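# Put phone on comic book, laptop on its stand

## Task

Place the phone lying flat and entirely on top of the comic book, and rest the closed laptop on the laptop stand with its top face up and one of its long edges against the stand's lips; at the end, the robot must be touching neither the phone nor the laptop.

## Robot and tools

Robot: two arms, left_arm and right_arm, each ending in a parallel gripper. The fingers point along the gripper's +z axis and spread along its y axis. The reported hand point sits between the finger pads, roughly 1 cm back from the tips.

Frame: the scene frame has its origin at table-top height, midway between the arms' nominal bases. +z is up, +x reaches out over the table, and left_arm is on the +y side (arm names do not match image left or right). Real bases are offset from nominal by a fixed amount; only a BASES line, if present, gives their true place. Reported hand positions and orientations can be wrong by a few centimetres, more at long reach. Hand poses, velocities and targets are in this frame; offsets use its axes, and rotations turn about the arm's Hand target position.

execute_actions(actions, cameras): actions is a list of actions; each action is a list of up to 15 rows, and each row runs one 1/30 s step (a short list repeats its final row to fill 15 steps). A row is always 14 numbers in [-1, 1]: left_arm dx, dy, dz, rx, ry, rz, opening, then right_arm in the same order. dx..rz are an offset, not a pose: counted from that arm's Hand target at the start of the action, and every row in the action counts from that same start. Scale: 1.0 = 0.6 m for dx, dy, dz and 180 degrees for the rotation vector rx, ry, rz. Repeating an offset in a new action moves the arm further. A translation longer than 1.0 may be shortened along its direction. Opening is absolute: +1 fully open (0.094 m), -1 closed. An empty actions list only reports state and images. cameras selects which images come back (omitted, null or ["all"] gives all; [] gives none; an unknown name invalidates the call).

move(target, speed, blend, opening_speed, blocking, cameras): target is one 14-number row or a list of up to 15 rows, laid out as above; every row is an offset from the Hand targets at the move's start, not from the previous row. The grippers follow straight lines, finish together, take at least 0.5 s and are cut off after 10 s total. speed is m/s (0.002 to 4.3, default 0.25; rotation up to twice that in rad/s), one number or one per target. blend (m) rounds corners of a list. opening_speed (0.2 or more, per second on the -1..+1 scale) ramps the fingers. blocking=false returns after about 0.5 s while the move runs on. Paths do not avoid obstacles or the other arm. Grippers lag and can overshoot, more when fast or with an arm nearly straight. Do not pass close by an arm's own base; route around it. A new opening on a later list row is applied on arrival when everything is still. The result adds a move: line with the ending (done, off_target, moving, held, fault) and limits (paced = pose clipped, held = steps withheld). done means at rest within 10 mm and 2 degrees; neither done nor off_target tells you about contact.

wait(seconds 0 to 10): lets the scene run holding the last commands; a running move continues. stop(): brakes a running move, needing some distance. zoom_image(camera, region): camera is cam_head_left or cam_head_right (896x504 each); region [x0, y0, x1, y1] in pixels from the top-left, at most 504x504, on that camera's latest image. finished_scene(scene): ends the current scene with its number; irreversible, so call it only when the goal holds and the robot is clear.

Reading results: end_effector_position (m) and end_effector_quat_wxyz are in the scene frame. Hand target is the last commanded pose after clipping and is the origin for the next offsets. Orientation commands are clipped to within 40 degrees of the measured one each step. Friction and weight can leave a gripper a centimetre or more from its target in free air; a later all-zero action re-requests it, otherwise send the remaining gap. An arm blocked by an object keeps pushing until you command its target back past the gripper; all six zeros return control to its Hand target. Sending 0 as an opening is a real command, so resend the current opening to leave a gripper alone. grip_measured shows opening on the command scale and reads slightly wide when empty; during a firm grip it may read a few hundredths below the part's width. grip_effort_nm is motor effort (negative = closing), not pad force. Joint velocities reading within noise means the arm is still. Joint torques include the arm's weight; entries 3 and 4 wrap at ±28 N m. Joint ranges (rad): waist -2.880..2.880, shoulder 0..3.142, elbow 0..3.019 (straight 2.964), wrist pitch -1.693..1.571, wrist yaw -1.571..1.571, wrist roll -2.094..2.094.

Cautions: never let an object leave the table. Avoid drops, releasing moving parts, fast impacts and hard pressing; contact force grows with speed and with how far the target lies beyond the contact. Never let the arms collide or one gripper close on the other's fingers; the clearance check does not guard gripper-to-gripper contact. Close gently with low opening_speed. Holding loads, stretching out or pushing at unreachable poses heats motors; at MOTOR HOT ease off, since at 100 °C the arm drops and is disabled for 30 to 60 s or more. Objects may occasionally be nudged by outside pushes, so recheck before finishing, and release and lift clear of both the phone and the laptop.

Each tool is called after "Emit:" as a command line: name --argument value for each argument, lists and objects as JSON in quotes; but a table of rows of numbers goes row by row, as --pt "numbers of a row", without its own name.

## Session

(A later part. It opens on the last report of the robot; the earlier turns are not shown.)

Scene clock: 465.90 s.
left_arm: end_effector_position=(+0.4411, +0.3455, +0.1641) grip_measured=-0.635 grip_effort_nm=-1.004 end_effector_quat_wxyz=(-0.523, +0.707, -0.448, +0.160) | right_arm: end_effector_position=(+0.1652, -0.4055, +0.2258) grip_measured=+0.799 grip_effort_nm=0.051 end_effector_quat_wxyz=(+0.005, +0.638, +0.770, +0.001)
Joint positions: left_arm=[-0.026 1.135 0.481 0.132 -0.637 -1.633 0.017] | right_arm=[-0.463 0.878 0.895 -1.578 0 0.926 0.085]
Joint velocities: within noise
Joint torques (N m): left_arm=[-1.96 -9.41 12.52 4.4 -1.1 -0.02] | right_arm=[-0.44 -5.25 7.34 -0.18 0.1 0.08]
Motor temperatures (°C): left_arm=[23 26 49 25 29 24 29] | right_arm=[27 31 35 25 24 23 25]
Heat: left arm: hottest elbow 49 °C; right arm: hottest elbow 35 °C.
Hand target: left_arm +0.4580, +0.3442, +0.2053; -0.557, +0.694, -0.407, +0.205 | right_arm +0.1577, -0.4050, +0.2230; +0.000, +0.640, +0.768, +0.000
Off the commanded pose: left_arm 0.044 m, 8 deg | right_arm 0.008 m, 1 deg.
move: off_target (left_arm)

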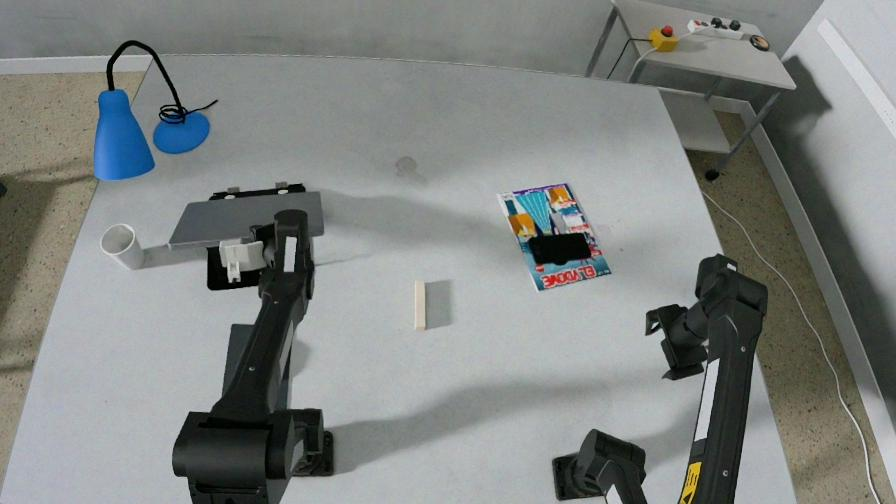

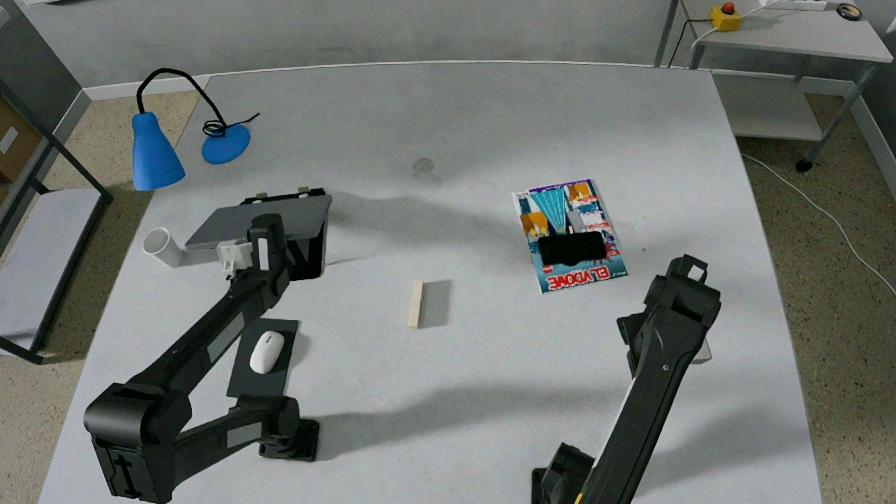

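Emit:
move --pt "0.02 -0.02 -0.06 0.0 -0.0 0.0 -1 0 0 0 0 0 0 0.8" --speed 0.1

Emit:
zoom_image --camera "cam_head_left" --region '[130, 150, 330, 310]'

Emit:
zoom_image --camera "cam_head_right" --region '[150, 150, 350, 310]'

Scene clock: 470.57 s.
left_arm: end_effector_position=(+0.4580, +0.3427, +0.1631) grip_measured=-0.636 grip_effort_nm=-1.009 end_effector_quat_wxyz=(-0.552, +0.700, -0.418, +0.178) | right_arm: end_effector_position=(+0.1652, -0.4055, +0.2258) grip_measured=+0.799 grip_effort_nm=0.061 end_effector_quat_wxyz=(+0.005, +0.638, +0.770, +0.001)
Joint positions: left_arm=[-0.051 1.225 0.481 0.303 -0.693 -1.637 0.017] | right_arm=[-0.463 0.878 0.895 -1.578 0 0.926 0.085]
Joint velocities: within noise
Joint torques (N m): left_arm=[-2.73 -6.65 10.11 3.56 -0.25 -0.14] | right_arm=[-0.32 -5.3 7.35 -0.18 0.1 0.09]
Motor temperatures (°C): left_arm=[23 26 48 25 29 24 29] | right_arm=[27 31 35 25 24 23 25]
Heat: left arm: hottest elbow 48 °C; right arm: hottest elbow 35 °C.
Hand target: left_arm +0.4700, +0.3322, +0.1692; -0.557, +0.694, -0.407, +0.205 | right_arm +0.1577, -0.4050, +0.2230; +0.000, +0.640, +0.768, +0.000
Off the commanded pose: left_arm 0.017 m, 4 deg | right_arm 0.008 m, 1 deg.
move: off_target (left_arm)

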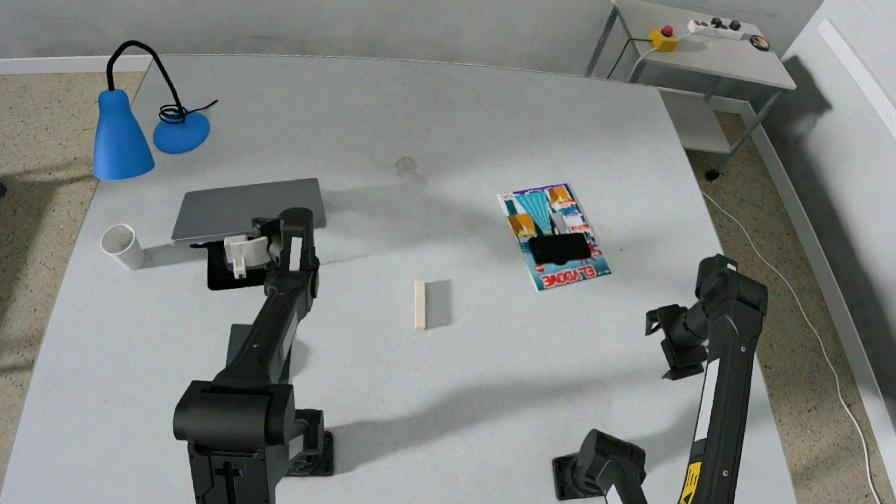

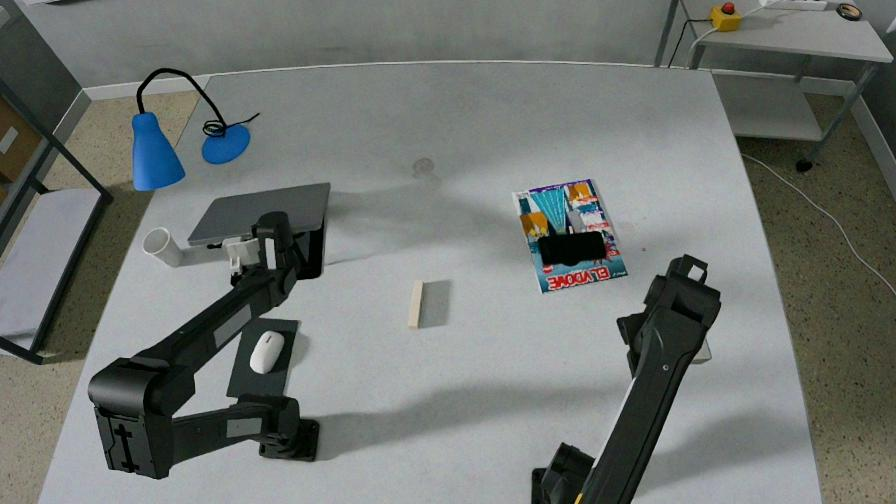

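Scaled by 2.520.

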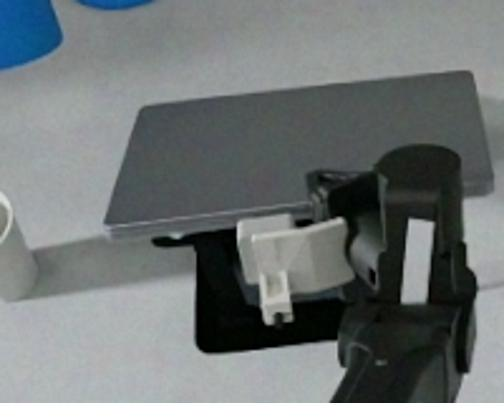

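Scaled by 2.520.

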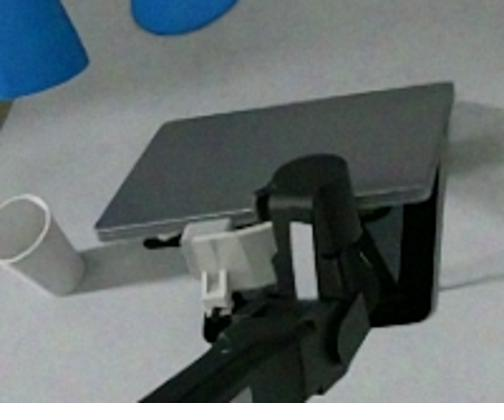

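Emit:
move --pt "-0.055 0.0 0.01 0.0 0.08 0.0 -1 0 0 0 0 0 0 0.8" --speed 0.1

Emit:
zoom_image --camera "cam_head_left" --region '[130, 150, 330, 310]'

Emit:
zoom_image --camera "cam_head_right" --region '[150, 150, 350, 310]'

Scene clock: 477.03 s.
left_arm: end_effector_position=(+0.4295, +0.3362, +0.1560) grip_measured=-0.637 grip_effort_nm=-1.009 end_effector_quat_wxyz=(-0.494, +0.727, -0.461, +0.124) | right_arm: end_effector_position=(+0.1651, -0.4055, +0.2258) grip_measured=+0.799 grip_effort_nm=0.056 end_effector_quat_wxyz=(+0.005, +0.638, +0.770, +0.001)
Joint positions: left_arm=[-0.063 1.116 0.514 -0.061 -0.676 -1.706 0.017] | right_arm=[-0.463 0.878 0.895 -1.578 0 0.926 0.085]
Joint velocities: within noise
Joint torques (N m): left_arm=[-1.79 -8.94 13.59 -0.03 -0.79 0.43] | right_arm=[-0.32 -5.36 7.36 -0.16 0.09 0.09]
Motor temperatures (°C): left_arm=[23 26 46 25 29 24 29] | right_arm=[27 31 35 25 24 23 25]
Heat: left arm: hottest elbow 46 °C; right arm: hottest elbow 35 °C.
Hand target: left_arm +0.4370, +0.3323, +0.1753; -0.502, +0.714, -0.473, +0.117 | right_arm +0.1576, -0.4051, +0.2230; +0.000, +0.640, +0.768, +0.000
Off the commanded pose: left_arm 0.021 m, 2 deg | right_arm 0.008 m, 1 deg.
move: off_target (left_arm)

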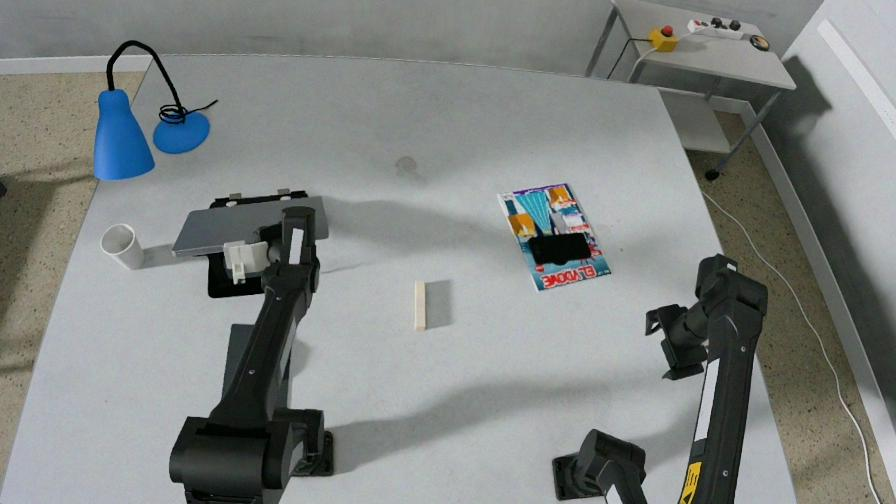

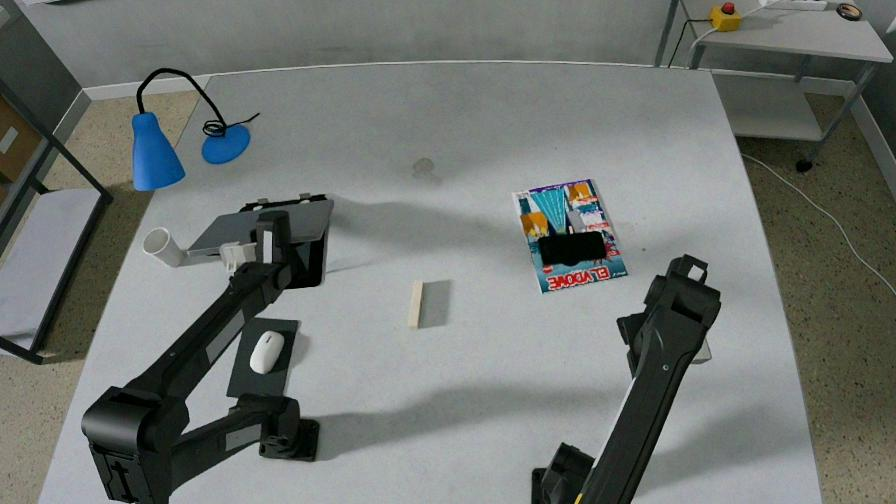

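Scaled by 2.520.

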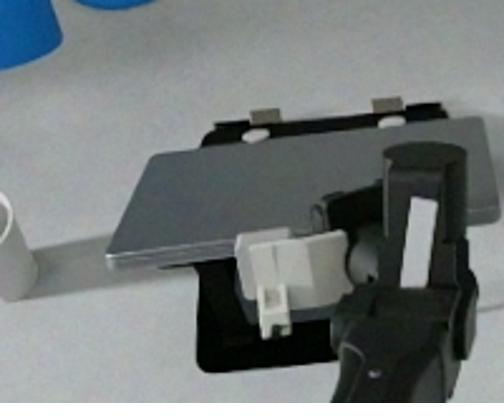

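Scaled by 2.520.

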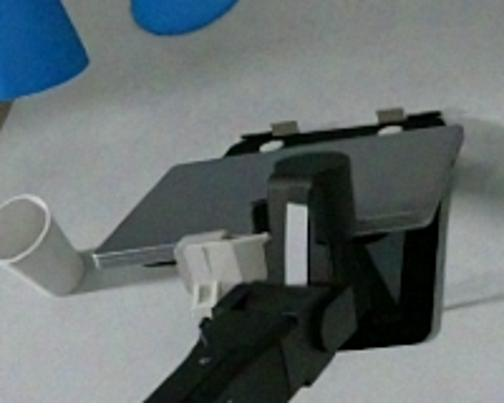

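Emit:
move --pt "0.01 0.0 -0.005 0.0 0.02 0.0 -1 0 0 0 0 0 0 0.8" --pt "0.01 0.0 -0.005 0.0 0.02 0.0 -0.1 0 0 0 0 0 0 0.8" --speed 0.05 --opening_speed 0.25

Emit:
zoom_image --camera "cam_head_left" --region '[130, 150, 330, 310]'

Emit:
zoom_image --camera "cam_head_right" --region '[150, 150, 350, 310]'

Scene clock: 485.83 s.
left_arm: end_effector_position=(+0.4351, +0.3369, +0.1660) grip_measured=-0.103 grip_effort_nm=0.168 end_effector_quat_wxyz=(-0.488, +0.723, -0.480, +0.096) | right_arm: end_effector_position=(+0.1651, -0.4055, +0.2258) grip_measured=+0.799 grip_effort_nm=0.056 end_effector_quat_wxyz=(+0.005, +0.638, +0.770, +0.001)
Joint positions: left_arm=[-0.065 1.123 0.572 -0.165 -0.688 -1.683 0.042] | right_arm=[-0.463 0.878 0.895 -1.578 0 0.926 0.085]
Joint velocities: within noise
Joint torques (N m): left_arm=[-2.73 -6.77 12.49 0.59 -0.32 0.13] | right_arm=[-0.44 -5.36 7.36 -0.17 0.1 0.09]
Motor temperatures (°C): left_arm=[23 26 44 25 29 24 29] | right_arm=[27 31 35 25 24 23 25]
Heat: left arm: hottest elbow 44 °C; right arm: hottest elbow 35 °C.
Hand target: left_arm +0.4430, +0.3323, +0.1723; -0.487, +0.718, -0.489, +0.094 | right_arm +0.1576, -0.4051, +0.2230; +0.000, +0.640, +0.768, +0.000
Off the commanded pose: left_arm 0.011 m, 1 deg | right_arm 0.008 m, 1 deg.
move: off_target (left_arm); target 2's new opening was sent with left_arm's hand 0.016 m and 3 deg from that target

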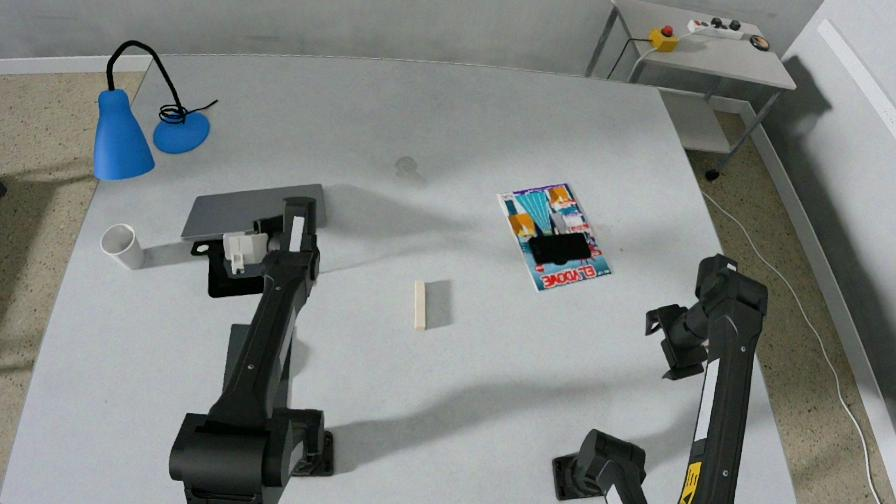

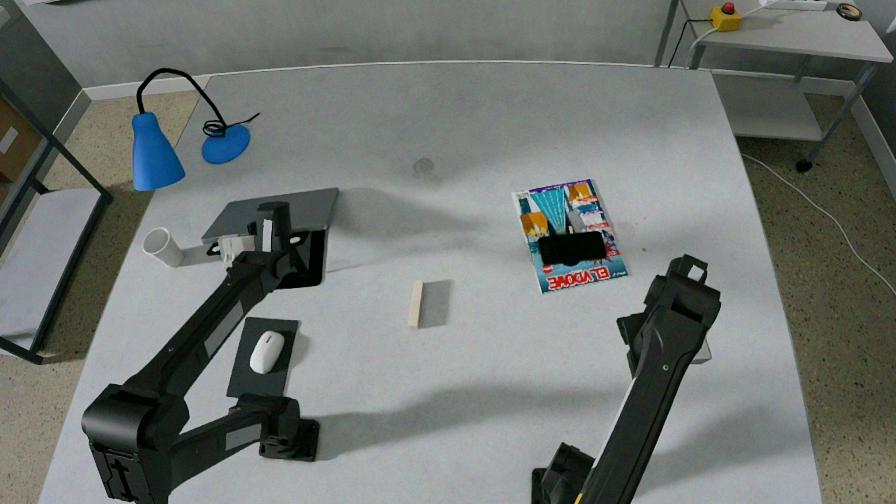

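Scaled by 2.520.

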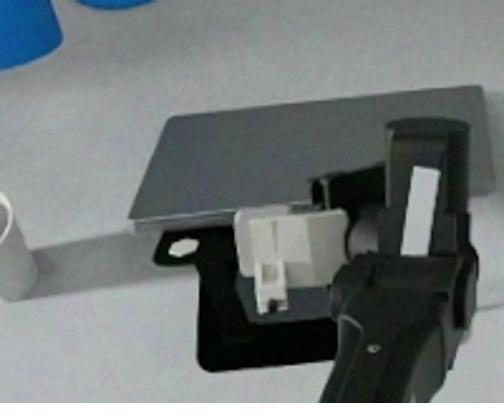

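Scaled by 2.520.

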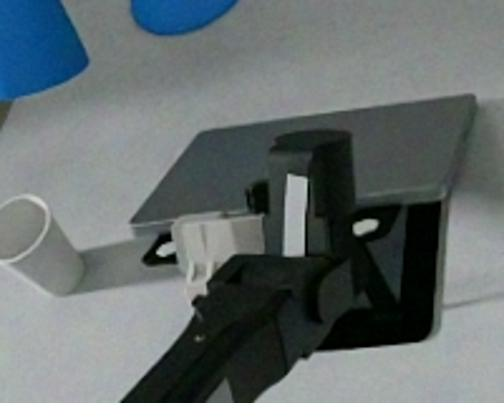

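Emit:
move --pt "-0.12 -0.12 0.09 0 0 0 -0.1 0 0 0 0 0 0 0.8" --speed 0.1

Emit:
zoom_image --camera "cam_head_left" --region '[130, 150, 330, 310]'

Emit:
zoom_image --camera "cam_head_right" --region '[150, 150, 350, 310]'

Scene clock: 491.67 s.
left_arm: end_effector_position=(+0.3551, +0.2705, +0.1920) grip_measured=-0.102 grip_effort_nm=0.129 end_effector_quat_wxyz=(-0.479, +0.716, -0.504, +0.061) | right_arm: end_effector_position=(+0.1651, -0.4055, +0.2258) grip_measured=+0.799 grip_effort_nm=0.051 end_effector_quat_wxyz=(+0.005, +0.638, +0.770, +0.001)
Joint positions: left_arm=[-0.364 0.898 0.572 -0.689 -0.89 -1.98 0.042] | right_arm=[-0.463 0.878 0.895 -1.578 0 0.926 0.085]
Joint velocities: within noise
Joint torques (N m): left_arm=[-2.73 -5.95 16.98 0.85 -0.6 -0.06] | right_arm=[-0.5 -5.42 7.38 -0.18 0.1 0.08]
Motor temperatures (°C): left_arm=[23 26 44 24 29 24 28] | right_arm=[27 31 35 25 24 23 25]
Heat: left arm: hottest elbow 44 °C; right arm: hottest elbow 35 °C.
Hand target: left_arm +0.3710, +0.2602, +0.2262; -0.487, +0.718, -0.489, +0.094 | right_arm +0.1576, -0.4051, +0.2230; +0.000, +0.640, +0.768, +0.000
Off the commanded pose: left_arm 0.039 m, 4 deg | right_arm 0.008 m, 1 deg.
move: off_target (left_arm)

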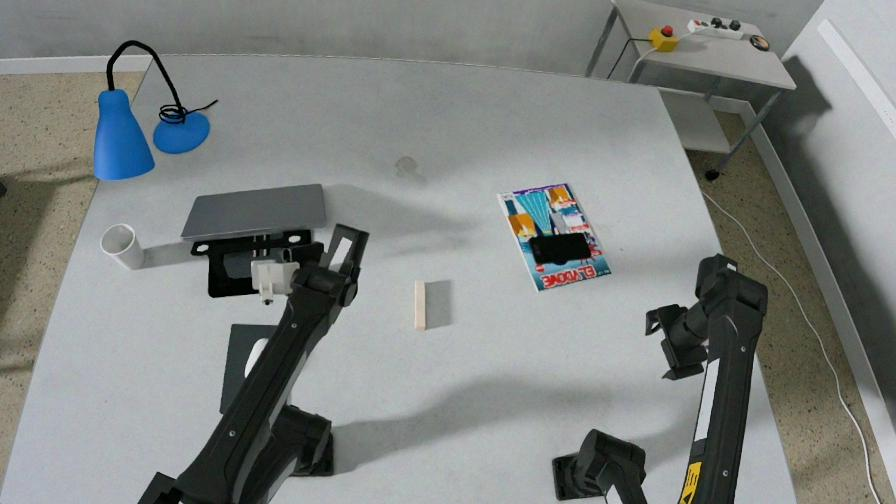

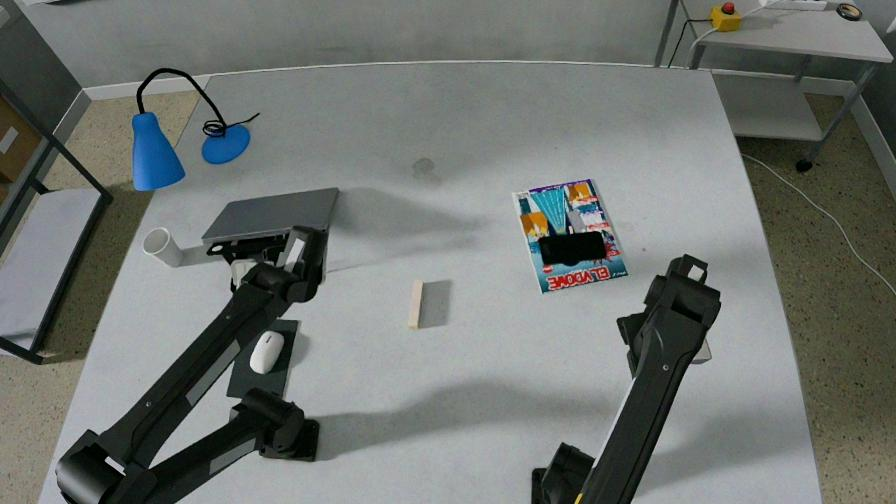

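Scaled by 2.520.

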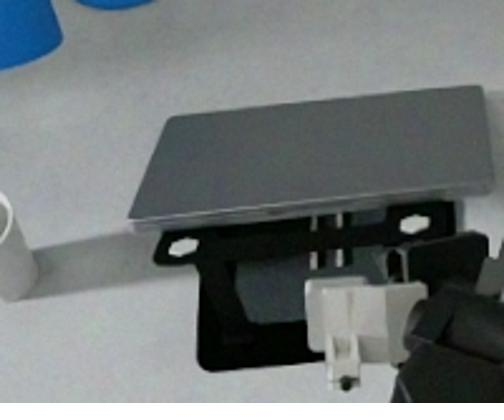

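Scaled by 2.520.

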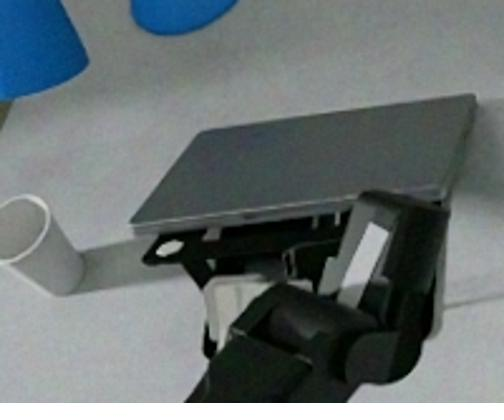

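Emit:
move --pt "-0.1 -0.02 0.02 0 0 0 -0.1 0 0 0 0 0 0 0.8" --pt "-0.25 0 0 0 0 0 -0.1 0 0 0 0 0 0 0.8" --speed 0.2

Emit:
zoom_image --camera "cam_head_left" --region '[170, 170, 340, 310]'

Emit:
zoom_image --camera "cam_head_right" --region '[190, 170, 350, 300]'

Emit:
zoom_image --camera "cam_head_right" --region '[280, 175, 350, 245]'

Emit:
zoom_image --camera "cam_head_left" --region '[280, 175, 340, 235]'

Scene clock: 506.33 s.
left_arm: end_effector_position=(+0.2230, +0.2627, +0.2179) grip_measured=-0.102 grip_effort_nm=0.129 end_effector_quat_wxyz=(-0.440, +0.668, -0.583, +0.142) | right_arm: end_effector_position=(+0.1651, -0.4055, +0.2258) grip_measured=+0.799 grip_effort_nm=0.051 end_effector_quat_wxyz=(+0.005, +0.638, +0.770, +0.001)
Joint positions: left_arm=[-0.658 0.291 0.493 -1.264 -0.855 -2.099 0.042] | right_arm=[-0.463 0.878 0.895 -1.578 0 0.926 0.085]
Joint velocities: within noise
Joint torques (N m): left_arm=[-1.03 1.26 12.68 0.7 -0.43 -0.05] | right_arm=[-0.32 -5.3 7.36 -0.17 0.1 0.09]
Motor temperatures (°C): left_arm=[23 25 45 24 28 24 28] | right_arm=[27 31 35 25 24 23 25]
Heat: left arm: hottest elbow 45 °C; right arm: hottest elbow 35 °C.
Hand target: left_arm +0.2210, +0.2602, +0.2263; -0.487, +0.718, -0.489, +0.094 | right_arm +0.1576, -0.4051, +0.2230; +0.000, +0.640, +0.768, +0.000
Off the commanded pose: left_arm 0.009 m, 14 deg | right_arm 0.008 m, 1 deg.
joint sent to its limit (left arm) — joint 6 (wrist roll), lower limit. The joint targets are off in orientation, not in position.
move: off_target (left_arm)

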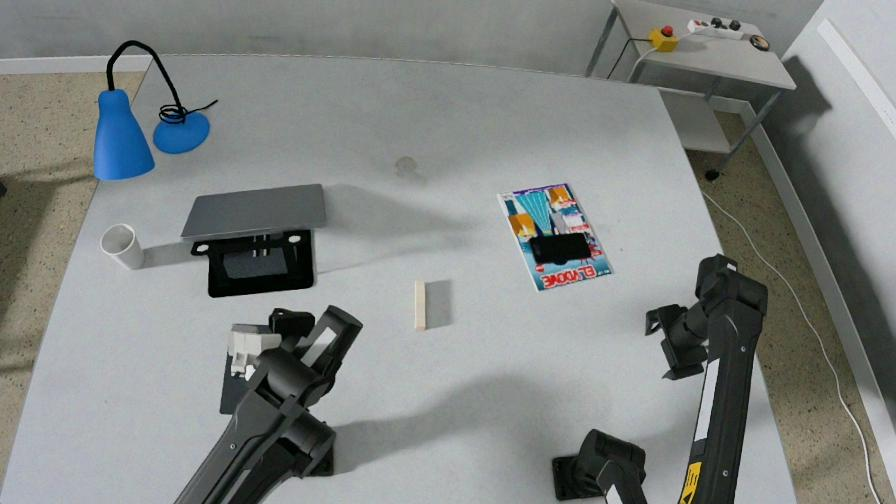

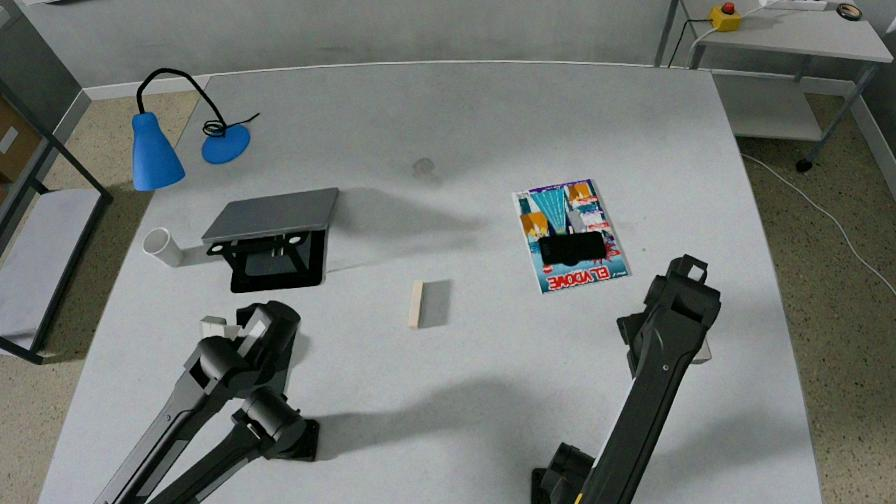

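Scaled by 2.965.

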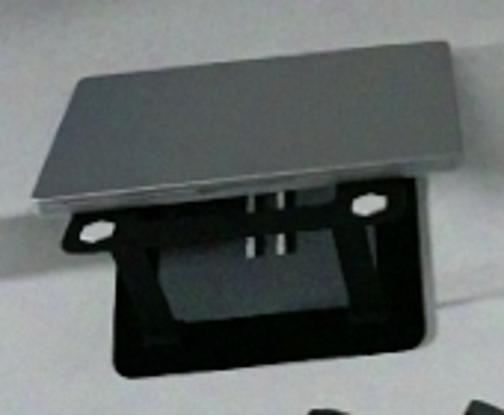

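Scaled by 3.150.

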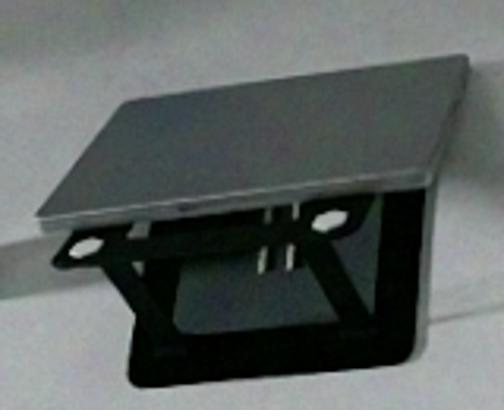

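Scaled by 7.200.

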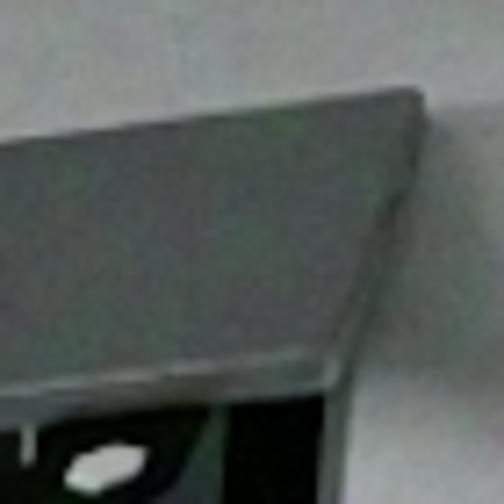

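Scaled by 8.400.

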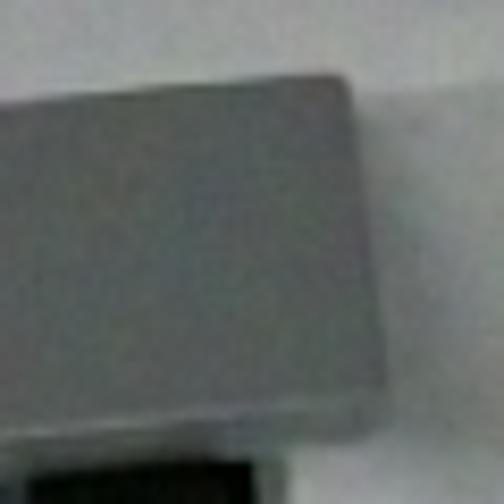

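Emit:
finished_scene --scene 1

The scene is finished: the task was done.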